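# Rehang a half-fallen T-shirt on its hanger

## Task

The T-shirt currently dangles from its hanger by a single shoulder; put it back on that same hanger so it sits about centred, with the hook coming out through the neck opening, each hanger tip tucked inside a shoulder, and the outer third of both hanger arms covered by fabric. That hanger has to end up level, motionless and on the rail, roughly perpendicular to it. Every other hanger must still be on the rail at the end, and the rack, which is free-standing, must be upright and about where it was at the start.

## Robot and tools

Robot: two 6-joint arms with parallel grippers, left_arm and right_arm. Bases as calibrated: left_arm at (-0.002, +0.358, +0.024) m, right_arm at (+0.001, -0.241, +0.048) m, both turned almost nothing about z.

Scene frame: origin at table-top height, halfway between the nominal bases. +x points out over the table, +z points up, and left_arm sits on the +y side (this is not the image's left). Printed gripper positions (metres) and quaternions (wxyz) are in this frame and can be off a bit, more so at long reach. end_effector_position is the point between the pads, about 1 cm short of the fingertips. Fingers point along the gripper's +z and open along its y.

Row layout: every motion command is a row of 14 numbers, each in [-1, 1], covering both arms even when only one moves: left waist, shoulder, elbow, wrist pitch, wrist yaw, wrist roll, left opening, then the same seven for right_arm. The six joint numbers are offsets, not poses. They count from the arm's Joint targets as they stood when the action or move began, not from the previous row, so sending the same offset twice moves the joint twice. Scale for 1.0: waist 1.202 rad, shoulder 1.258, elbow 1.238, wrist pitch 2.073, wrist yaw 2.022, wrist roll 2.022. Sending 0 for all six joints re-sends the current targets. The opening number is absolute: +1 fully open (pad gap 0.094 m), -1 shut. To leave a gripper as it is, repeat its present command, because 0 means half open.

Joint ranges in URDF signs (rad): waist -2.618 to 3.054, shoulder 0.000 to 3.142, elbow 0.000 to 3.142, wrist pitch -1.571 to 1.571, wrist yaw -1.571 to 1.571, wrist roll -2.094 to 2.094. The shoulder is reversed: in everything you send and read, its sign is flipped, so its usable span is -3.142 to 0.000. Real limits may sit 0.059 rad either side of these. Asking for more than 0.059 rad beyond a limit gets the action refused for both arms. A joint pushed past its true limit is clamped there, shown as "joint sent to its limit".

Motion limits: per control step, each joint's target may lead its measured angle by at most 0.202 (waist), 0.258 (shoulder), 0.238 (elbow), 0.573 (wrist pitch), 0.522 (yaw and roll) rad. If targets would put the gripper over 100 mm from where it is, all joints are scaled back. Large offsets can therefore need several actions; very small ones may not start. A clearance check may alter targets ("joint command not followed"), but it does not keep the two grippers apart.

Tools:
- execute_actions(actions, cameras): actions is a list of actions; each action is a table of up to 15 rows, one per 1/30 s step, with the last row held for the rest of its 15 steps. An empty list just reports state and images.
- move(target, speed, blend, opening_speed, blocking, cameras): target is one 14-number row, or up to 15 rows differing only in joint offsets, every row counted from the same Joint targets. All joints interpolate together, so grippers trace curves, and nothing avoids obstacles. speed is the top rad/s of the joint with furthest to go, 0.01 to 2 (default 0.5), one value or one per target. blend (rad) rounds corners in a list. opening_speed is at least 0.2 per second on the -1..+1 scale; without it the opening is sent at once. blocking=false returns after about 0.5 s; then call wait or stop before any new motion. The move: line reports done, off_target (rested more than 0.035 rad away), moving, held or fault, plus limits=held and the worst joint per arm.
- wait(seconds 0 to 10): arms hold their last command; a running move keeps going.
- stop(): brakes a running move; needs braking room.
- zoom_image(camera, region [x0, y0, x1, y1] in pixels, at most 504x504): closer look at a camera's newest image.
- read_manual(section="licences"): licence texts only.
- finished_scene(scene, chance_done 1 to 99): ends the scene irreversibly; the goal must hold without the robot.

Cameras (672x504): cam_head_left, cam_head_right, cam_high, cam_low, cam_left_wrist, cam_right_wrist. cameras=[] gives none; an unknown name voids the call.

Result lines: Joint positions and Joint velocities list, per arm, the six joints in the order above, then pad gap (m). Joint targets are the base for your next offsets. Tool commands shows current gripper commands. grip_measured uses the opening scale; it reads slightly wide when empty and narrower than a hard part under squeeze. Joint torques (N m) include gravity; positive means toward a larger position; joints 1 to 3 wrap at ±28. Step readings list joint angles at some steps; HELD marks steps where part of an arm's row was held back. MOTOR HOT appears near 75 °C; at 90 °C an OVER-TEMPERATURE FAULT folds that arm for good.

Avoid: dropping the shirt or leaving anything off the table, releasing a hanger while it swings, fast impacts, hard presses into the rack (it is loose and can tip or slide), collisions between the arms, and holding loads or stretched poses for long. After contact stalls an arm, command its targets back past its positions to stop the push. Brief external tugs on held items can occur. Smooth, quick and low-effort motion is better.

Each tool is called after "Request:" as name([rows], argument=value, ...), one row to a line, values as JSON.

## Session

Request:
execute_actions(actions=[])

Scene clock: 0.00 s.
left_arm: end_effector_position=(+0.3798, +0.3566, +0.4303) grip_measured=+1.000 end_effector_quat_wxyz=(+0.705, +0.002, +0.709, -0.004) | right_arm: end_effector_position=(+0.3824, -0.2357, +0.4538) grip_measured=+1.000 end_effector_quat_wxyz=(+0.705, -0.004, +0.709, +0.002)
Joint names: [waist, shoulder, elbow, wrist pitch, wrist yaw, wrist roll]
Joint positions: left_arm=[0 -1.047 1.047 -0.006 0.004 -0.003 0.094] | right_arm=[0 -1.047 1.047 -0.005 0.005 -0.003 0.094]
Joint velocities: left_arm=[0.007 -0.007 -0.027 0.037 0.022 0.066 0] | right_arm=[-0.002 0.002 0.002 -0.007 0.066 -0.007 0]
Joint torques (N m): no reading
Motor temperatures (°C): left_arm=[29 37 39 37 29 27 28] | right_arm=[26 35 34 35 29 32 28]
Heat: left arm: 39 °C; right arm: 35 °C.
Joint targets: left_arm=[0.000 -1.042 1.050 -0.014 0.000 0.001] | right_arm=[0.000 -1.038 1.062 0.009 0.000 0.001]
Tool commands: left_gripper/opening=+1.0 right_gripper/opening=+1.0

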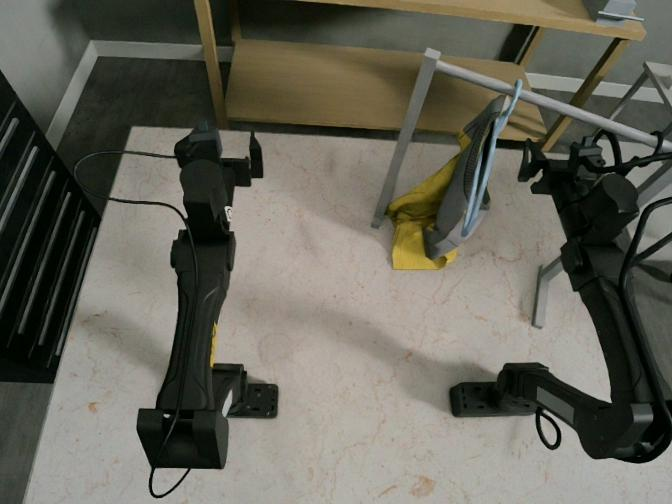

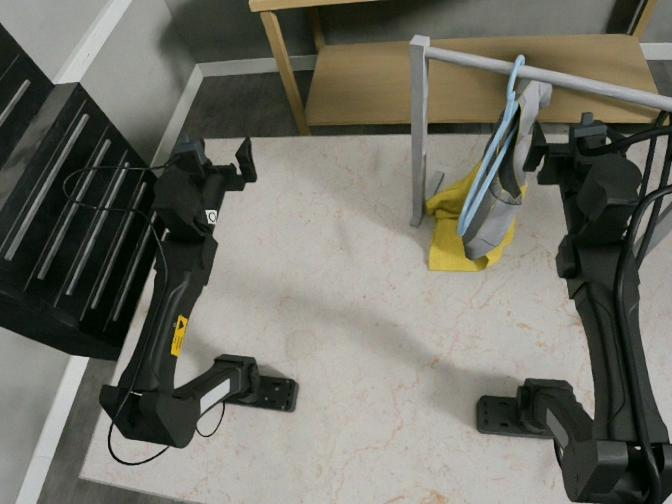

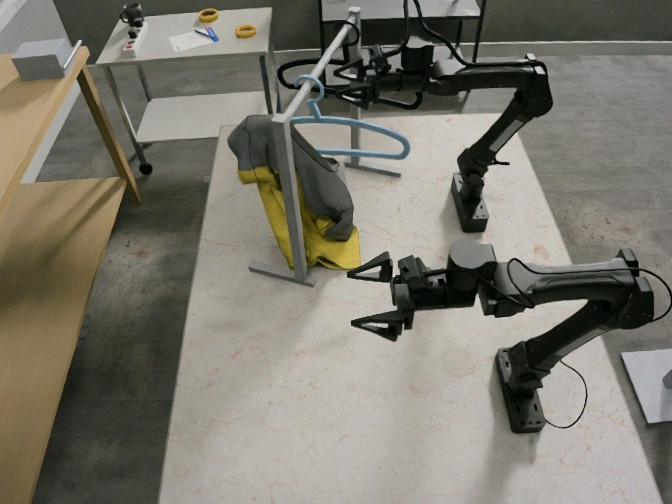

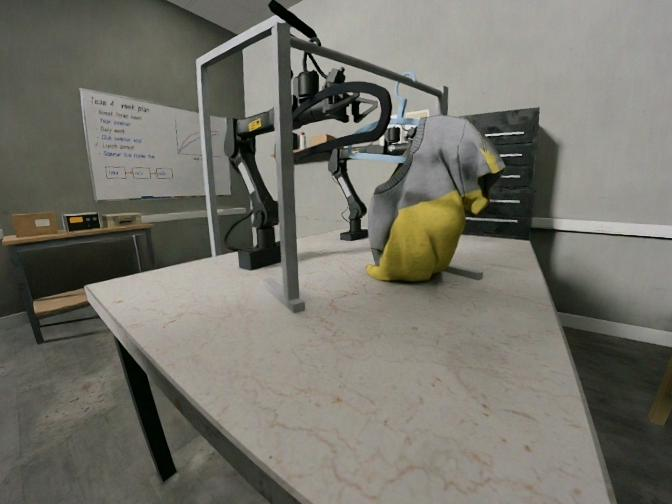

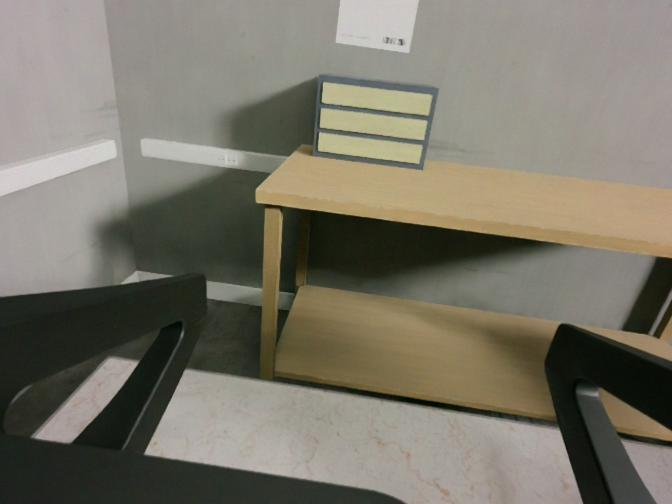

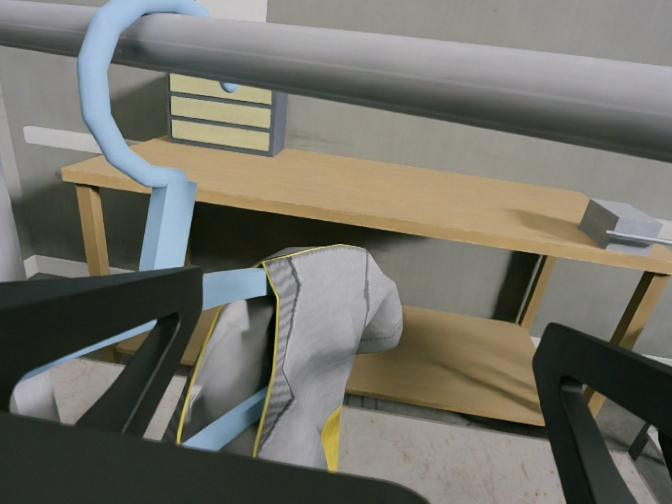

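Request:
zoom_image(camera="cam_high", region=[200, 60, 440, 300])

Request:
zoom_image(camera="cam_low", region=[320, 60, 540, 300])

Request:
zoom_image(camera="cam_head_right", region=[380, 30, 580, 290])

Request:
zoom_image(camera="cam_head_left", region=[360, 60, 560, 290])

Scaled by 2.100 from the camera's 672x504 image, which has a finer 960x720 frame.

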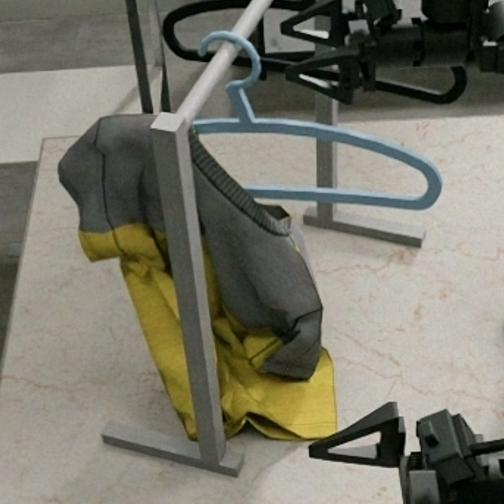

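Scaled by 2.100 from the camera's 672x504 image, which has a finer 960x720 frame.

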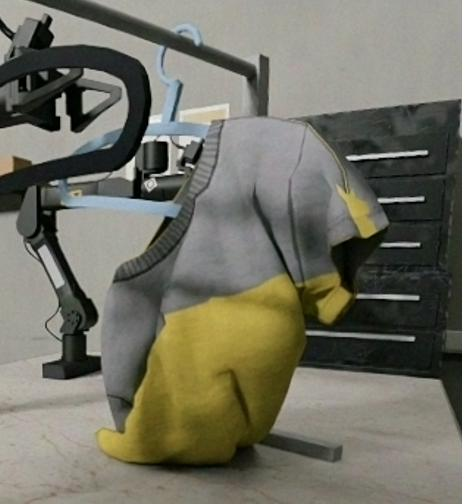

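Scaled by 1.938 from the camera's 672x504 image, which has a finer 960x720 frame.

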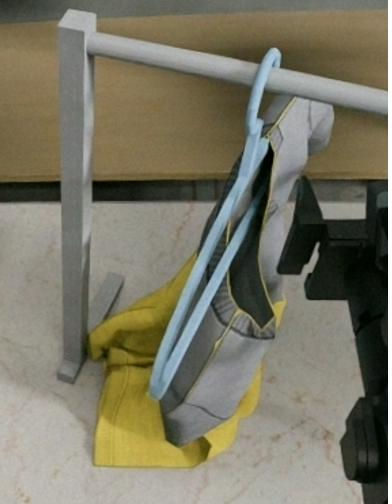

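Scaled by 2.191 from the camera's 672x504 image, which has a finer 960x720 frame.

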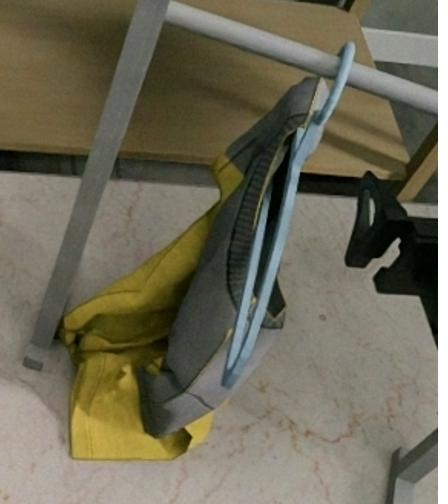

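Request:
move(target=[-0.42,0,0,0,0,0,1,-0.25,0.276,-0.04,-0.19,0,0,1])

Scene clock: 3.47 s.
left_arm: end_effector_position=(+0.3321, +0.1732, +0.4303) grip_measured=+1.000 end_effector_quat_wxyz=(+0.682, +0.178, +0.686, -0.179) | right_arm: end_effector_position=(+0.2676, -0.3175, +0.4647) grip_measured=+1.000 end_effector_quat_wxyz=(+0.689, +0.101, +0.711, -0.100)
Joint names: [waist, shoulder, elbow, wrist pitch, wrist yaw, wrist roll]
Joint positions: left_arm=[-0.503 -1.047 1.047 -0.006 0.003 -0.003 0.094] | right_arm=[-0.296 -0.694 1.027 -0.363 0.002 -0.003 0.094]
Joint velocities: left_arm=[-0.017 -0.002 -0.002 -0.007 0.022 -0.007 0] | right_arm=[0.002 -0.002 -0.017 -0.037 0.051 0.007 0]
Joint torques (N m): left_arm=[-0.06 2.73 9.61 1.86 0.01 0.01] | right_arm=[-0.42 -1.14 4.74 1.13 0.03 -0.02]
Motor temperatures (°C): left_arm=[29 37 39 38 29 27 28] | right_arm=[26 35 34 36 29 32 28]
Heat: left arm: 39 °C; right arm: 36 °C.
Joint targets: left_arm=[-0.505 -1.042 1.050 -0.014 0.000 0.001] | right_arm=[-0.300 -0.691 1.012 -0.385 0.000 0.001]
move: done

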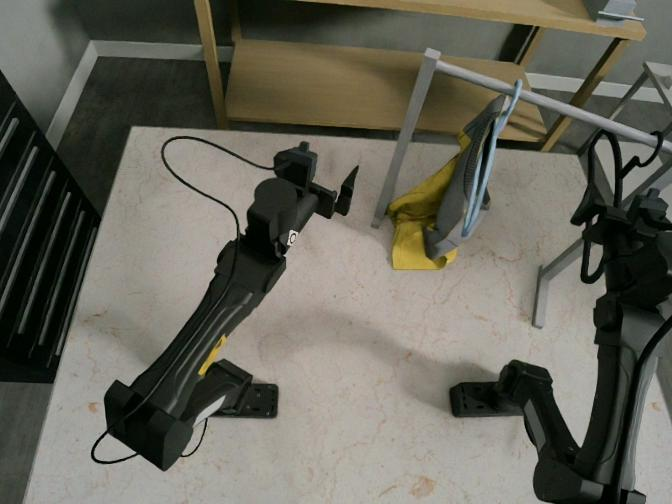

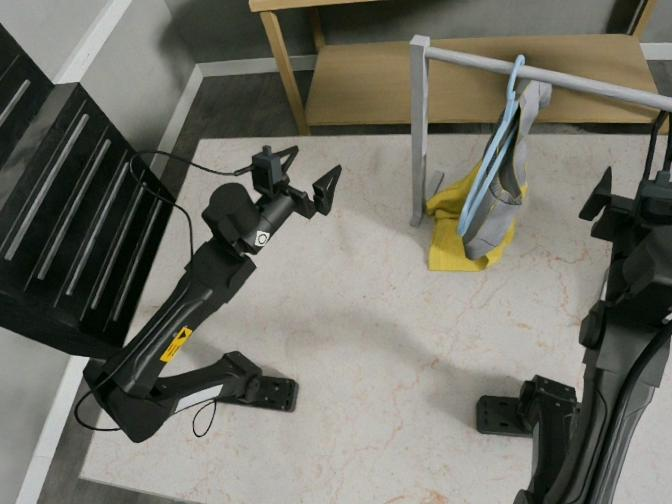

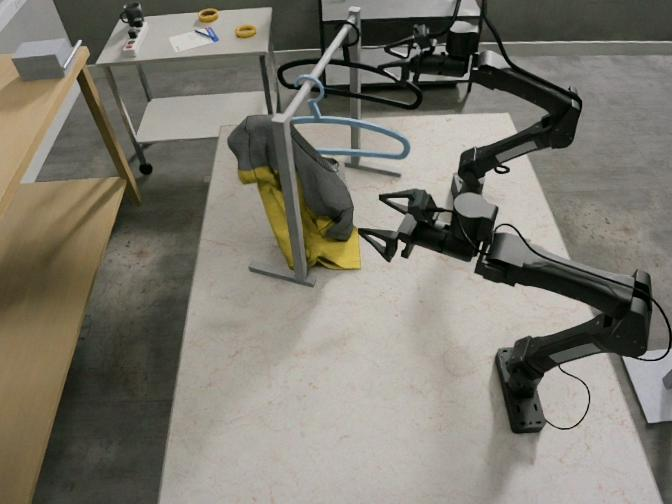

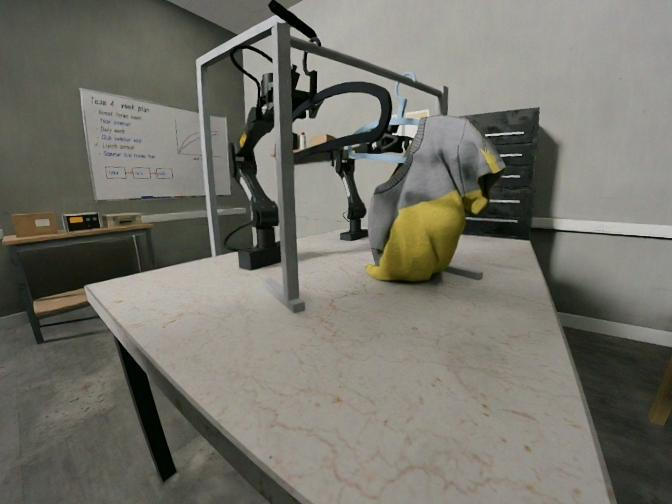

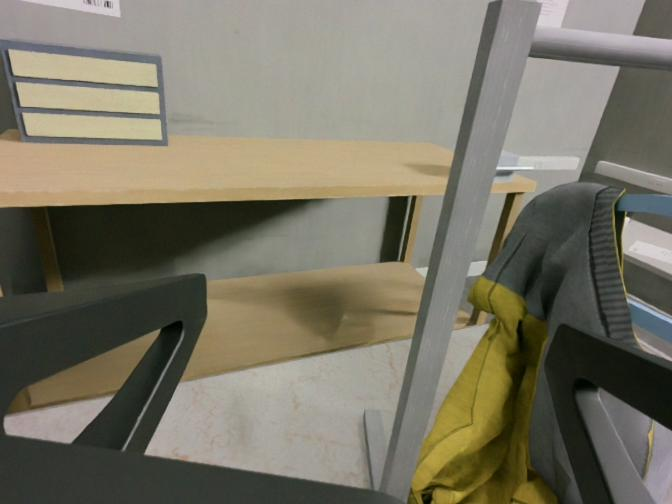

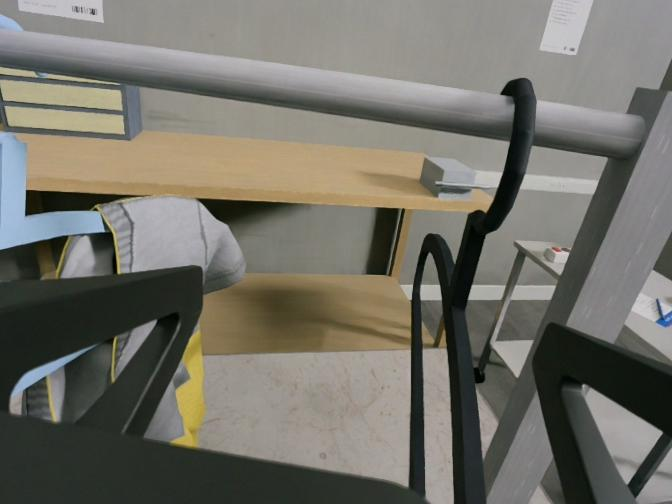

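Request:
move(target=[-0.1,0.1,0,0.05,0.25,0,1,0.0,0,0,0,-0.4,0,1])

Scene clock: 6.80 s.
left_arm: end_effector_position=(+0.2095, +0.1015, +0.4830) grip_measured=+1.000 end_effector_quat_wxyz=(+0.658, +0.371, +0.534, -0.381) | right_arm: end_effector_position=(+0.2517, -0.1797, +0.4660) grip_measured=+1.000 end_effector_quat_wxyz=(+0.674, -0.175, +0.693, +0.185)
Joint names: [waist, shoulder, elbow, wrist pitch, wrist yaw, wrist roll]
Joint positions: left_arm=[-0.62 -0.929 1.047 0.059 0.501 -0.003 0.094] | right_arm=[-0.296 -0.694 1.027 -0.364 -0.797 -0.003 0.094]
Joint velocities: left_arm=[-0.007 0.002 -0.002 -0.022 0.007 -0.007 0] | right_arm=[0.007 0.007 -0.007 0.037 0.022 0.051 0]
Joint torques (N m): left_arm=[-0.32 1.92 9.11 2.07 0.08 0.03] | right_arm=[-0.39 -1.32 4.57 0.99 -0.07 -0.02]
Motor temperatures (°C): left_arm=[29 37 39 39 29 27 28] | right_arm=[26 35 34 37 29 32 28]
Heat: left arm: 39 °C; right arm: 37 °C.
Joint targets: left_arm=[-0.625 -0.916 1.050 0.090 0.505 0.001] | right_arm=[-0.300 -0.691 1.012 -0.385 -0.809 0.001]
move: done

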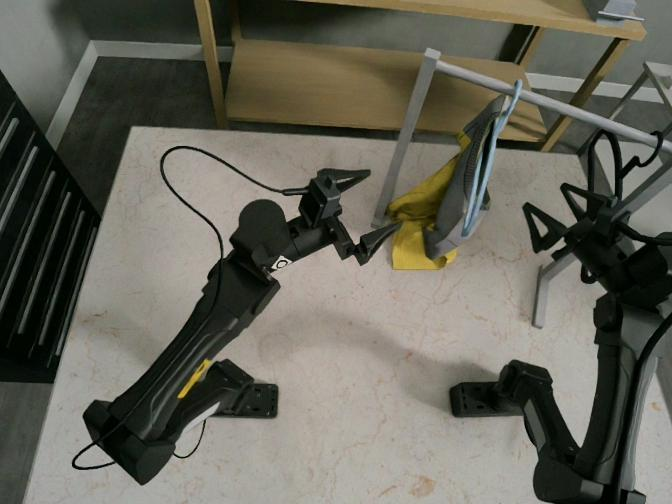

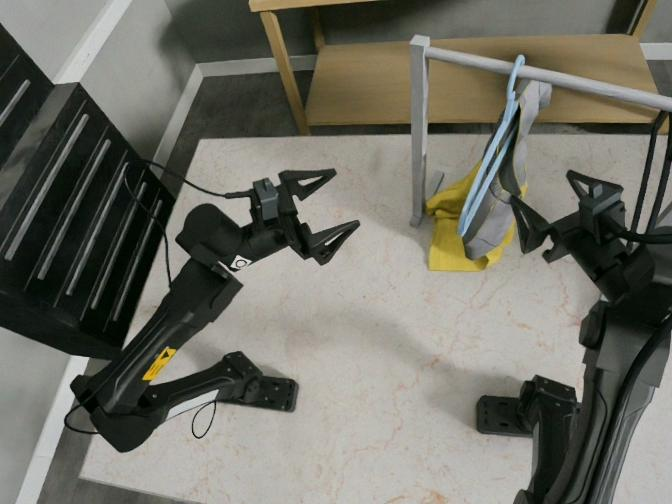

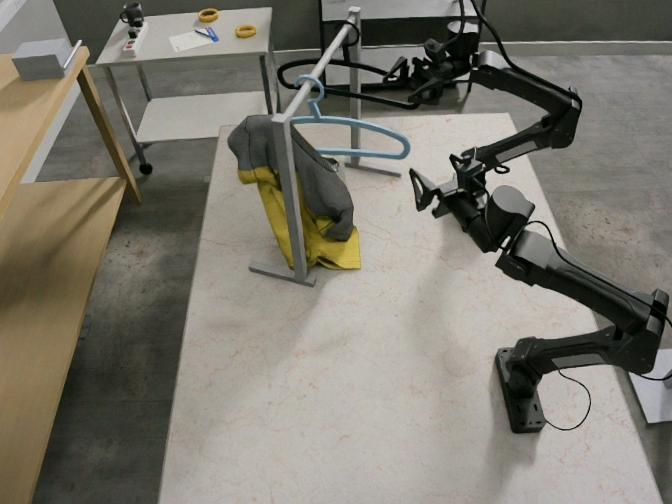

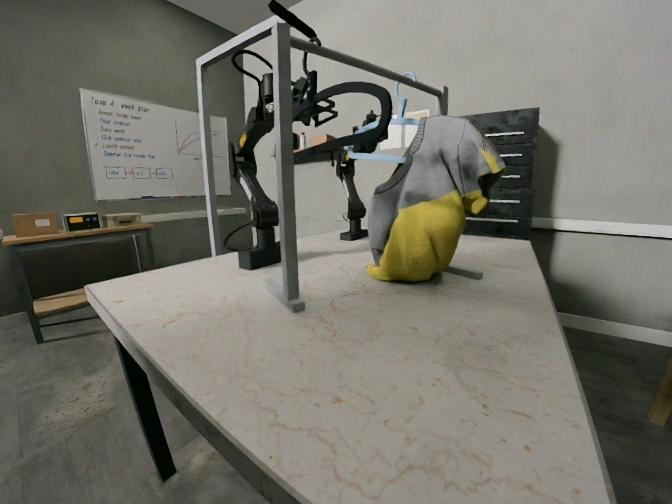

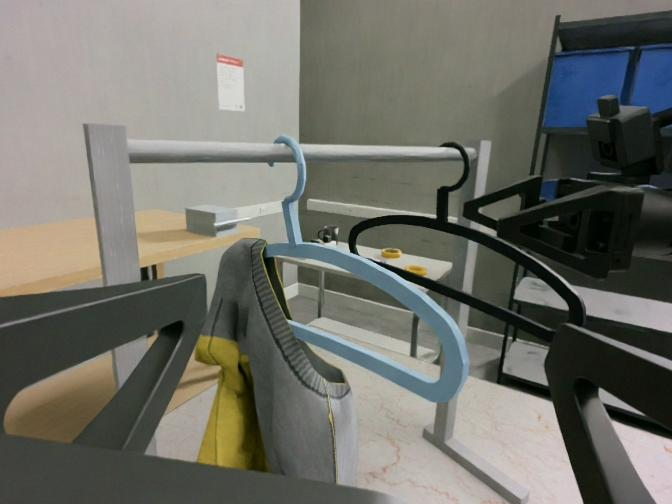

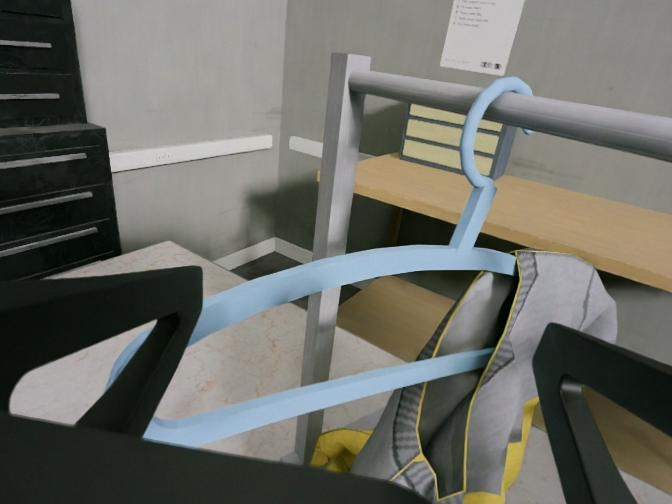

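Request:
move(target=[0,0,0,0,0,0,1,0.25,-0.544,0.763,-0.516,0.4,0,1])

Scene clock: 19.27 s.
left_arm: end_effector_position=(+0.2095, +0.1015, +0.4830) grip_measured=+1.000 end_effector_quat_wxyz=(+0.658, +0.371, +0.534, -0.381) | right_arm: end_effector_position=(+0.3032, -0.2373, +0.4123) grip_measured=+1.000 end_effector_quat_wxyz=(+0.336, -0.002, +0.942, +0.002)
Joint names: [waist, shoulder, elbow, wrist pitch, wrist yaw, wrist roll]
Joint positions: left_arm=[-0.62 -0.929 1.047 0.059 0.501 -0.003 0.094] | right_arm=[-0.006 -1.372 1.923 -1.437 -0.001 0.003 0.094]
Joint velocities: left_arm=[0.007 0.002 -0.012 0.022 0.022 -0.007 0] | right_arm=[0.007 0.002 0.007 -0.022 0.037 -0.022 0]
Joint torques (N m): left_arm=[-0.46 1.94 9.13 2.1 0.03 0.03] | right_arm=[0.43 2.78 7.17 0.86 0.07 -0.02]
Motor temperatures (°C): left_arm=[29 37 39 42 29 27 28] | right_arm=[26 35 34 37 29 32 28]
Heat: left arm: 42 °C; right arm: 37 °C.
Joint targets: left_arm=[-0.625 -0.916 1.050 0.090 0.505 0.001] | right_arm=[0.000 -1.375 1.957 -1.455 0.000 0.001]
move: done

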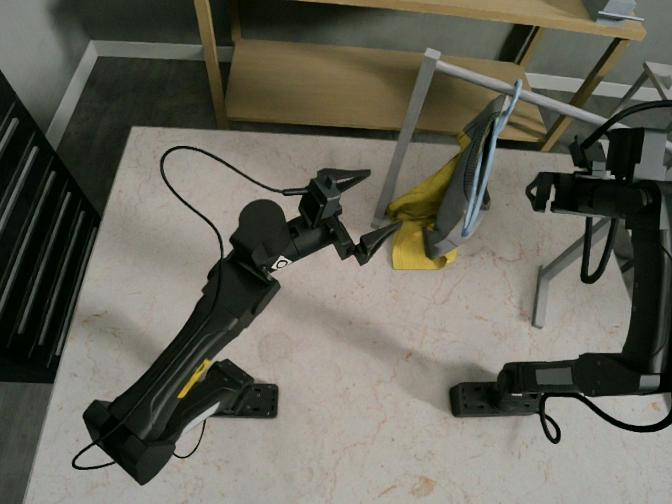

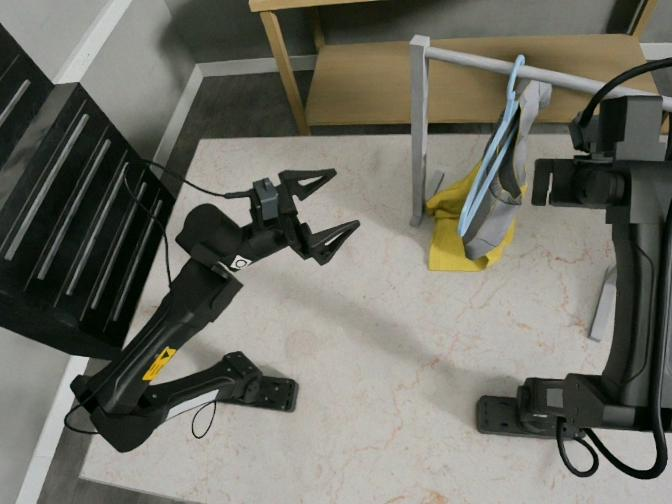

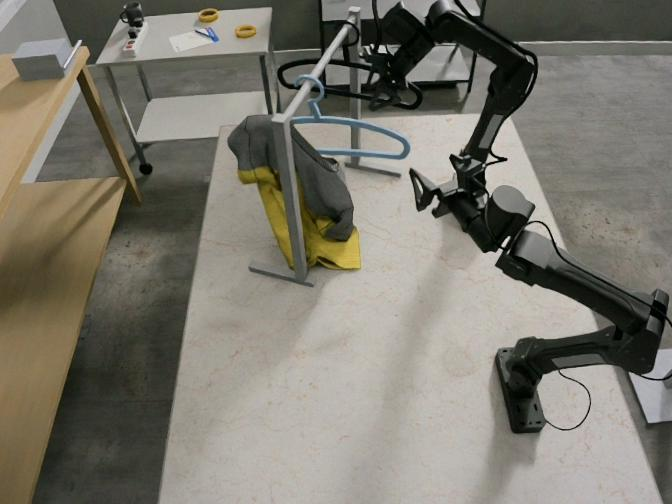

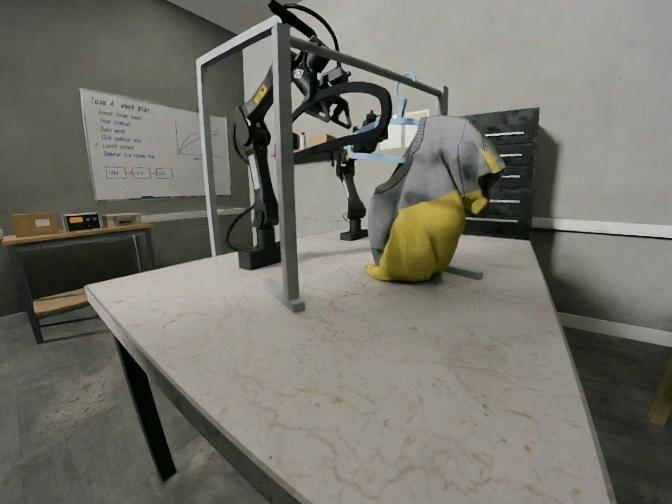

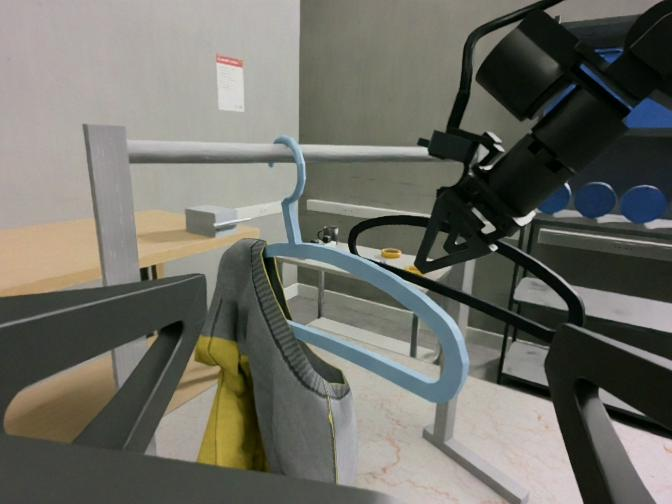

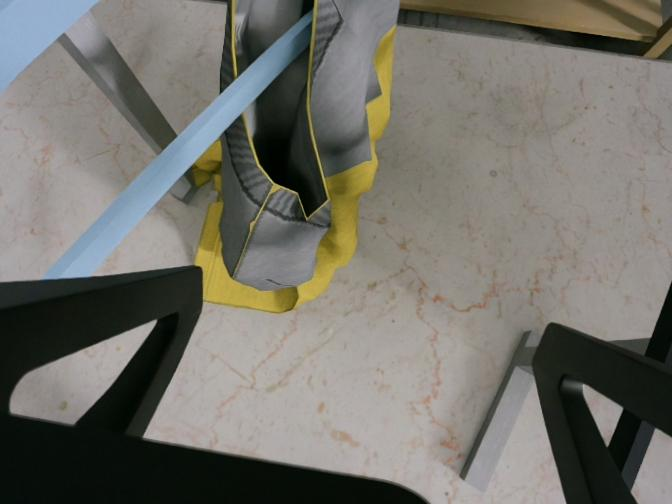

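Request:
zoom_image(camera="cam_left_wrist", region=[190, 220, 490, 504])

Request:
zoom_image(camera="cam_right_wrist", region=[150, 0, 450, 330])

Request:
zoom_image(camera="cam_high", region=[220, 70, 440, 290])

Scaled by 1.680 from the camera's 672x504 image, which has a finer 960x720 frame.

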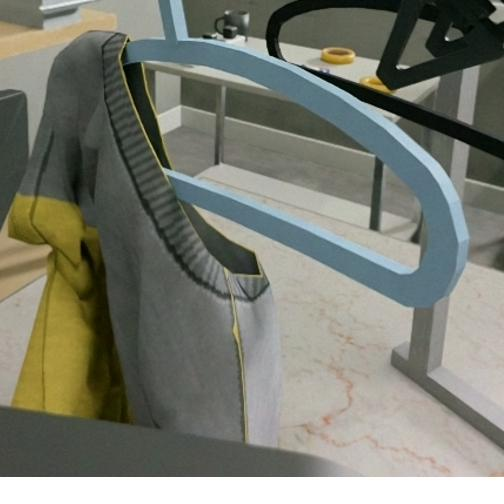

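Scaled by 1.527 from the camera's 672x504 image, which has a finer 960x720 frame.

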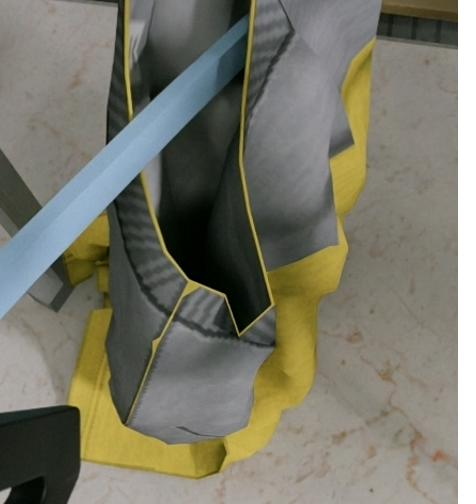

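Scaled by 2.291 from the camera's 672x504 image, which has a finer 960x720 frame.

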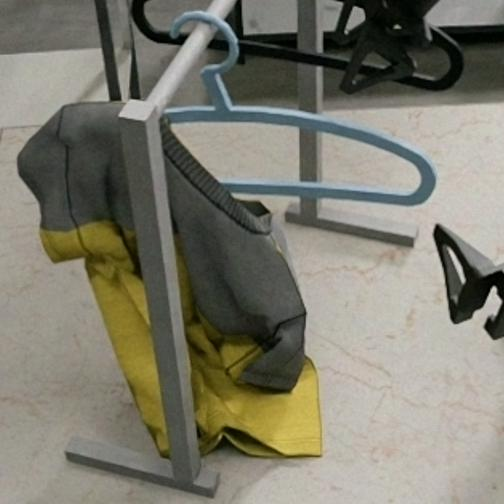

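Request:
move(target=[-0.133,-0.724,0.607,-0.031,-0.121,0,1,0,0,0,0,0,0,1])

Scene clock: 25.27 s.
left_arm: end_effector_position=(+0.3691, -0.0791, +0.4557) grip_measured=+1.000 end_effector_quat_wxyz=(+0.617, +0.354, +0.603, -0.360) | right_arm: end_effector_position=(+0.3029, -0.2373, +0.4121) grip_measured=+1.000 end_effector_quat_wxyz=(+0.335, -0.003, +0.942, +0.002)
Joint names: [waist, shoulder, elbow, wrist pitch, wrist yaw, wrist roll]
Joint positions: left_arm=[-0.781 -1.809 1.771 0.06 0.274 -0.003 0.094] | right_arm=[-0.006 -1.372 1.923 -1.438 -0.001 0.002 0.094]
Joint velocities: left_arm=[-0.002 -0.007 -0.007 0.037 -0.007 -0.037 0] | right_arm=[-0.007 -0.012 -0.007 -0.051 0.051 -0.066 0]
Joint torques (N m): left_arm=[-0.35 8.13 12.15 1.53 -0.1 0.01] | right_arm=[0.43 2.76 7.16 0.84 0.07 -0.03]
Motor temperatures (°C): left_arm=[29 37 40 42 29 27 28] | right_arm=[26 35 34 37 29 32 28]
Heat: left arm: 42 °C; right arm: 37 °C.
Joint targets: left_arm=[-0.785 -1.827 1.801 0.025 0.261 0.001] | right_arm=[0.000 -1.375 1.957 -1.455 0.000 0.001]
move: done

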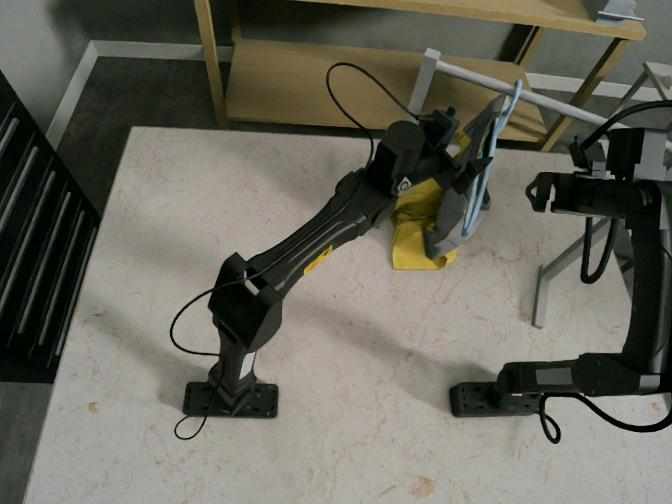

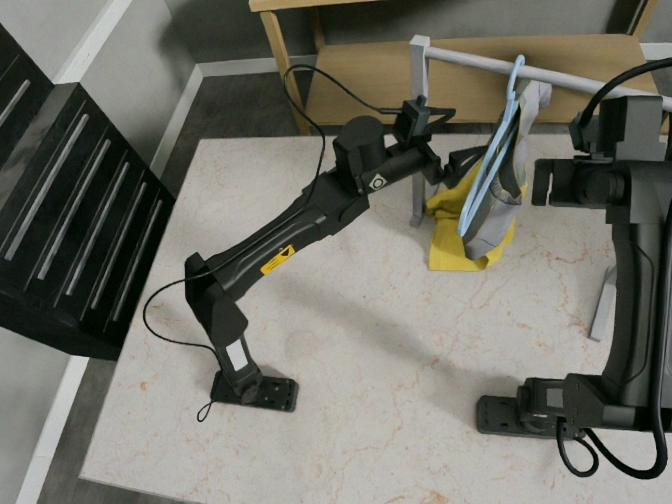

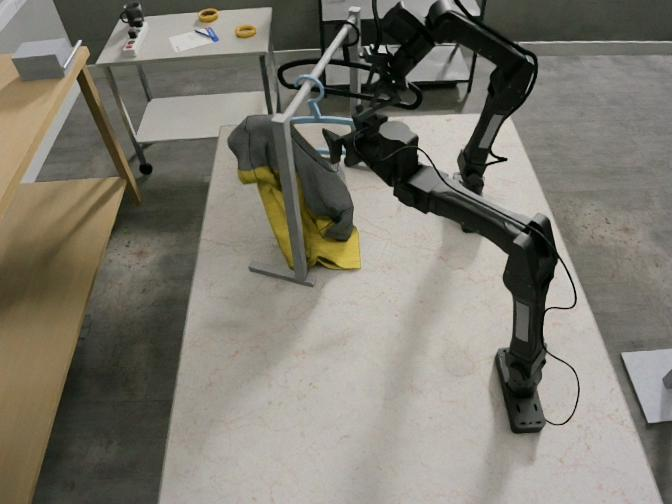

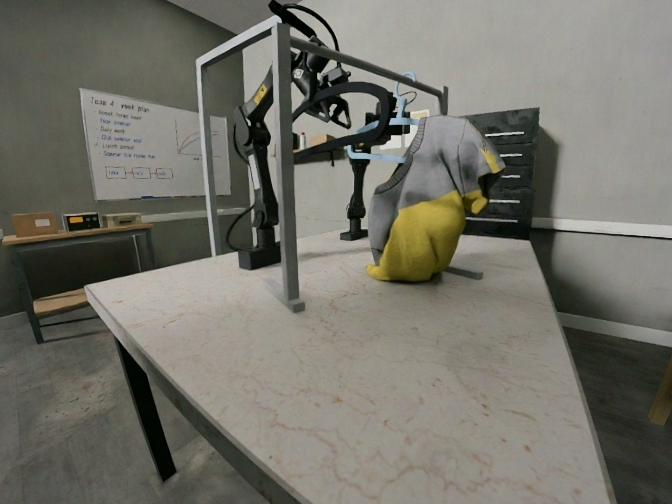

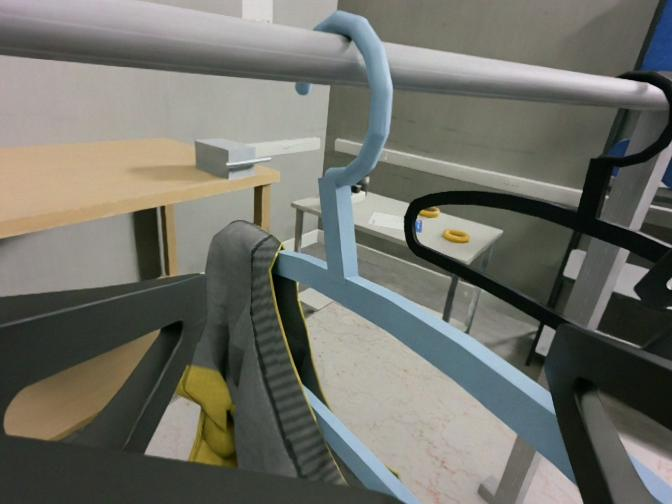

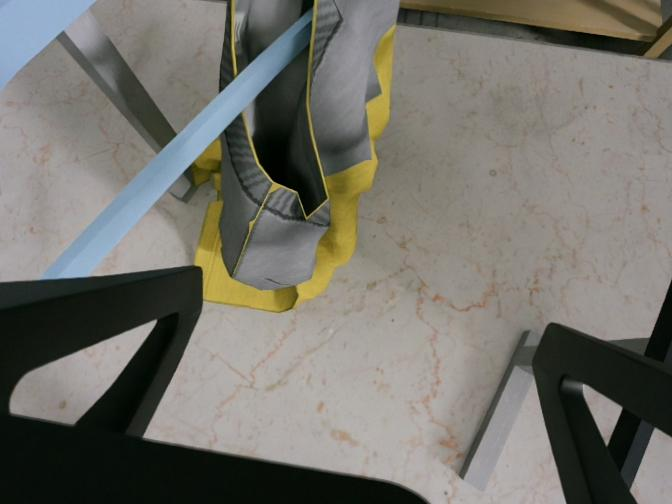

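Request:
move(target=[-0.021,-0.384,0.582,-0.114,-0.014,0,1,0,0,0,0,0,0,1], speed=0.35)

Scene clock: 28.70 s.
left_arm: end_effector_position=(+0.4230, -0.1482, +0.4718) grip_measured=+1.000 end_effector_quat_wxyz=(+0.632, +0.348, +0.590, -0.362) | right_arm: end_effector_position=(+0.3029, -0.2373, +0.4121) grip_measured=+1.000 end_effector_quat_wxyz=(+0.335, -0.003, +0.942, +0.002)
Joint names: [waist, shoulder, elbow, wrist pitch, wrist yaw, wrist roll]
Joint positions: left_arm=[-0.805 -2.273 2.493 -0.158 0.245 -0.003 0.094] | right_arm=[-0.006 -1.372 1.923 -1.438 -0.001 0 0.094]
Joint velocities: left_arm=[-0.002 0.017 -0.007 -0.11 -0.022 -0.051 0] | right_arm=[0.007 -0.007 0.002 0.037 -0.037 0.066 0]
Joint torques (N m): left_arm=[-0.53 9.96 11.66 1.35 -0.09 0.05] | right_arm=[0.43 2.77 7.17 0.84 0.07 -0.02]
Motor temperatures (°C): left_arm=[29 38 40 42 29 27 28] | right_arm=[26 35 34 37 29 32 28]
Heat: left arm: 42 °C; right arm: 37 °C.
Joint targets: left_arm=[-0.810 -2.310 2.522 -0.211 0.233 0.001] | right_arm=[0.000 -1.375 1.957 -1.455 0.000 0.001]
move: off_target (left_arm); left_arm: the wrist pitch is farthest, 0.054 rad from its target

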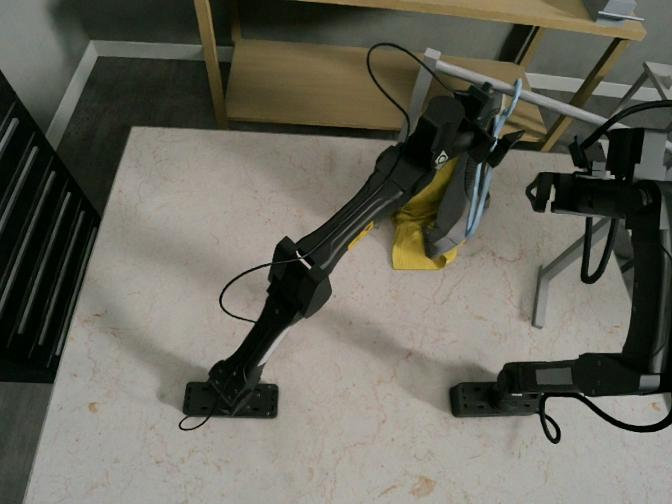

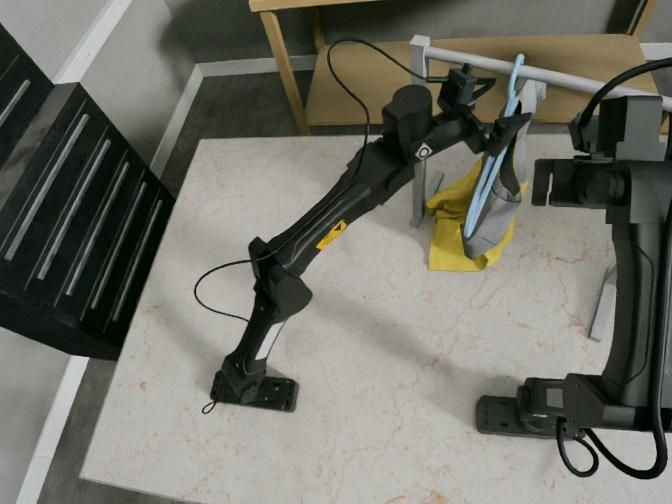

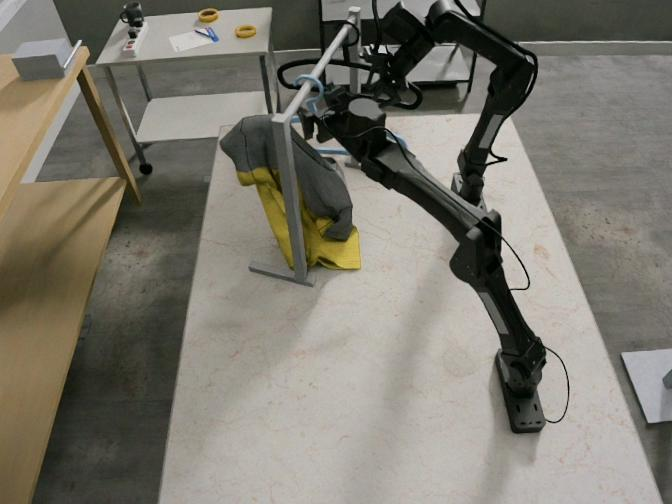

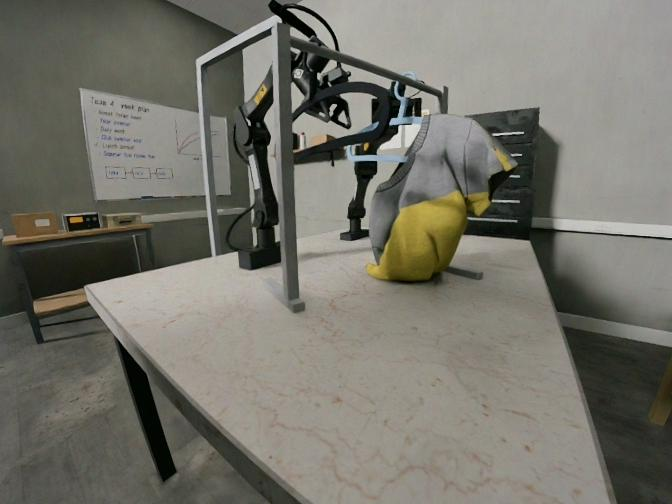

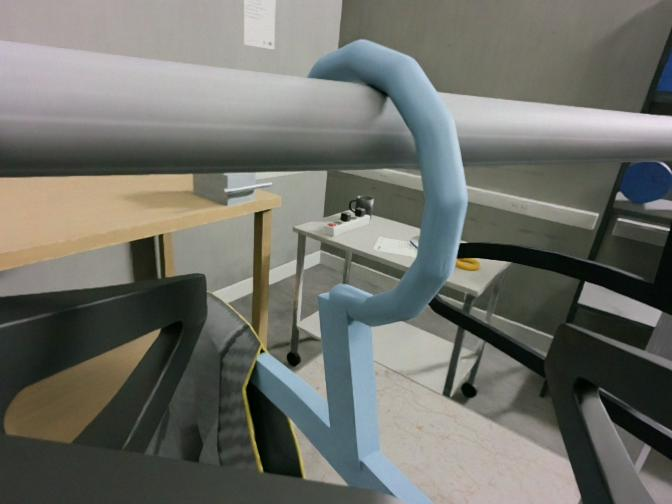

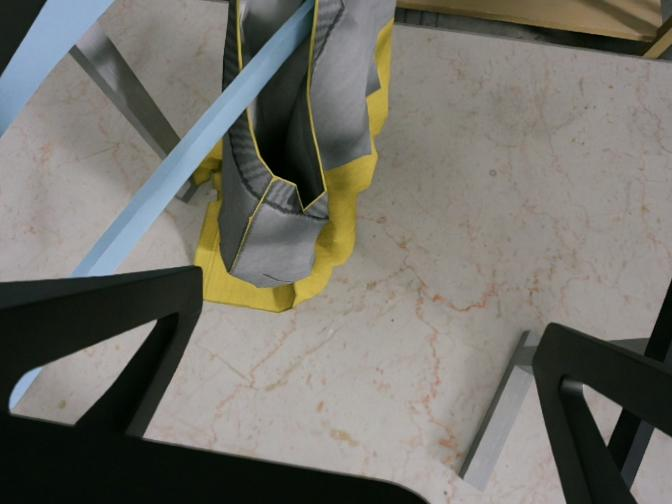

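Request:
move(target=[-0.0175,-0.0556,0.0557,0.02,-0.0475,0,0.3,0,0,0,0,0,0,1], speed=0.3, cameras=["cam_left_wrist","cam_head_right","cam_high"])

Scene clock: 31.13 s.
left_arm: end_effector_position=(+0.4348, -0.1585, +0.4604) grip_measured=+0.303 end_effector_quat_wxyz=(+0.644, +0.325, +0.603, -0.342) | right_arm: end_effector_position=(+0.3029, -0.2373, +0.4121) grip_measured=+1.000 end_effector_quat_wxyz=(+0.335, -0.003, +0.942, +0.002)
Joint names: [waist, shoulder, elbow, wrist pitch, wrist yaw, wrist roll]
Joint positions: left_arm=[-0.827 -2.34 2.562 -0.159 0.152 -0.003 0.061] | right_arm=[-0.006 -1.372 1.923 -1.438 -0.001 0 0.094]
Joint velocities: left_arm=[0.007 0.007 -0.007 0.066 -0.051 -0.037 0] | right_arm=[0.002 0.002 0.017 0.007 -0.022 -0.037 0]
Joint torques (N m): left_arm=[-0.42 10.15 11.59 1.84 -0.13 0.06] | right_arm=[0.43 2.8 7.19 0.84 0.07 -0.02]
Motor temperatures (°C): left_arm=[29 38 40 42 29 27 28] | right_arm=[26 35 34 37 29 32 28]
Heat: left arm: 42 °C; right arm: 37 °C.
Joint targets: left_arm=[-0.831 -2.380 2.591 -0.169 0.136 0.001] | right_arm=[0.000 -1.375 1.957 -1.455 0.000 0.001]
move: off_target (left_arm); left_arm: the shoulder is farthest, 0.040 rad from its target
Images, in order (width x height): cam_head_right 672x504, cam_high 672x504, cam_left_wrist 672x504.

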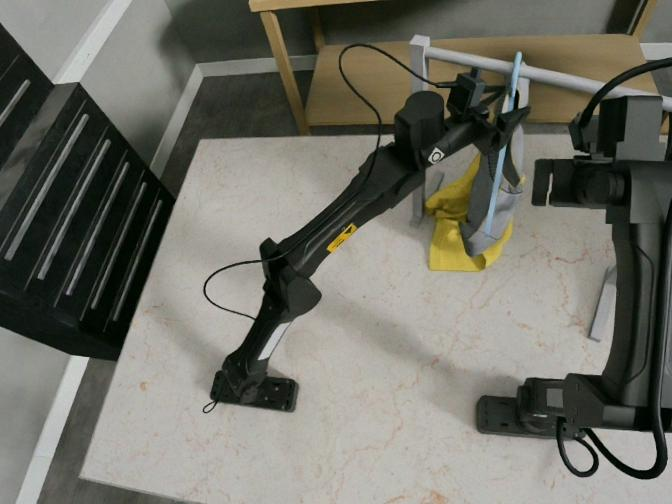

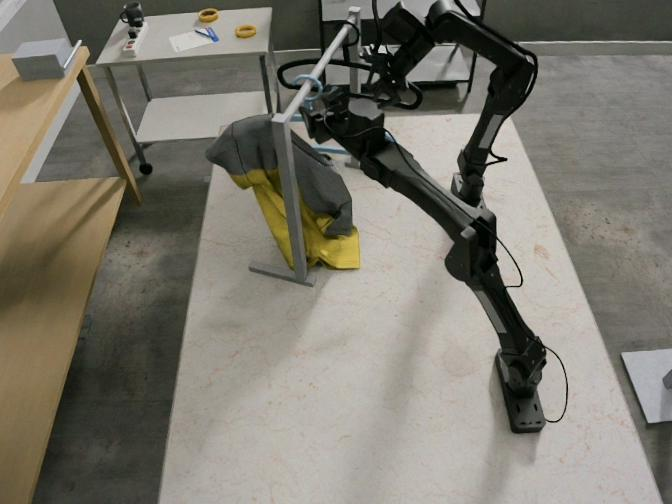

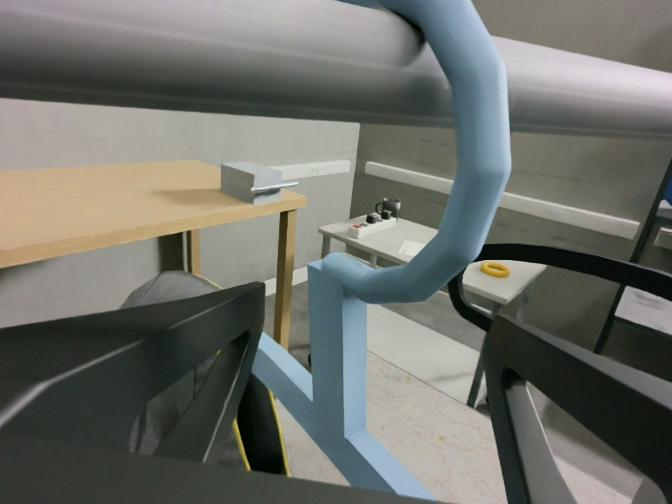

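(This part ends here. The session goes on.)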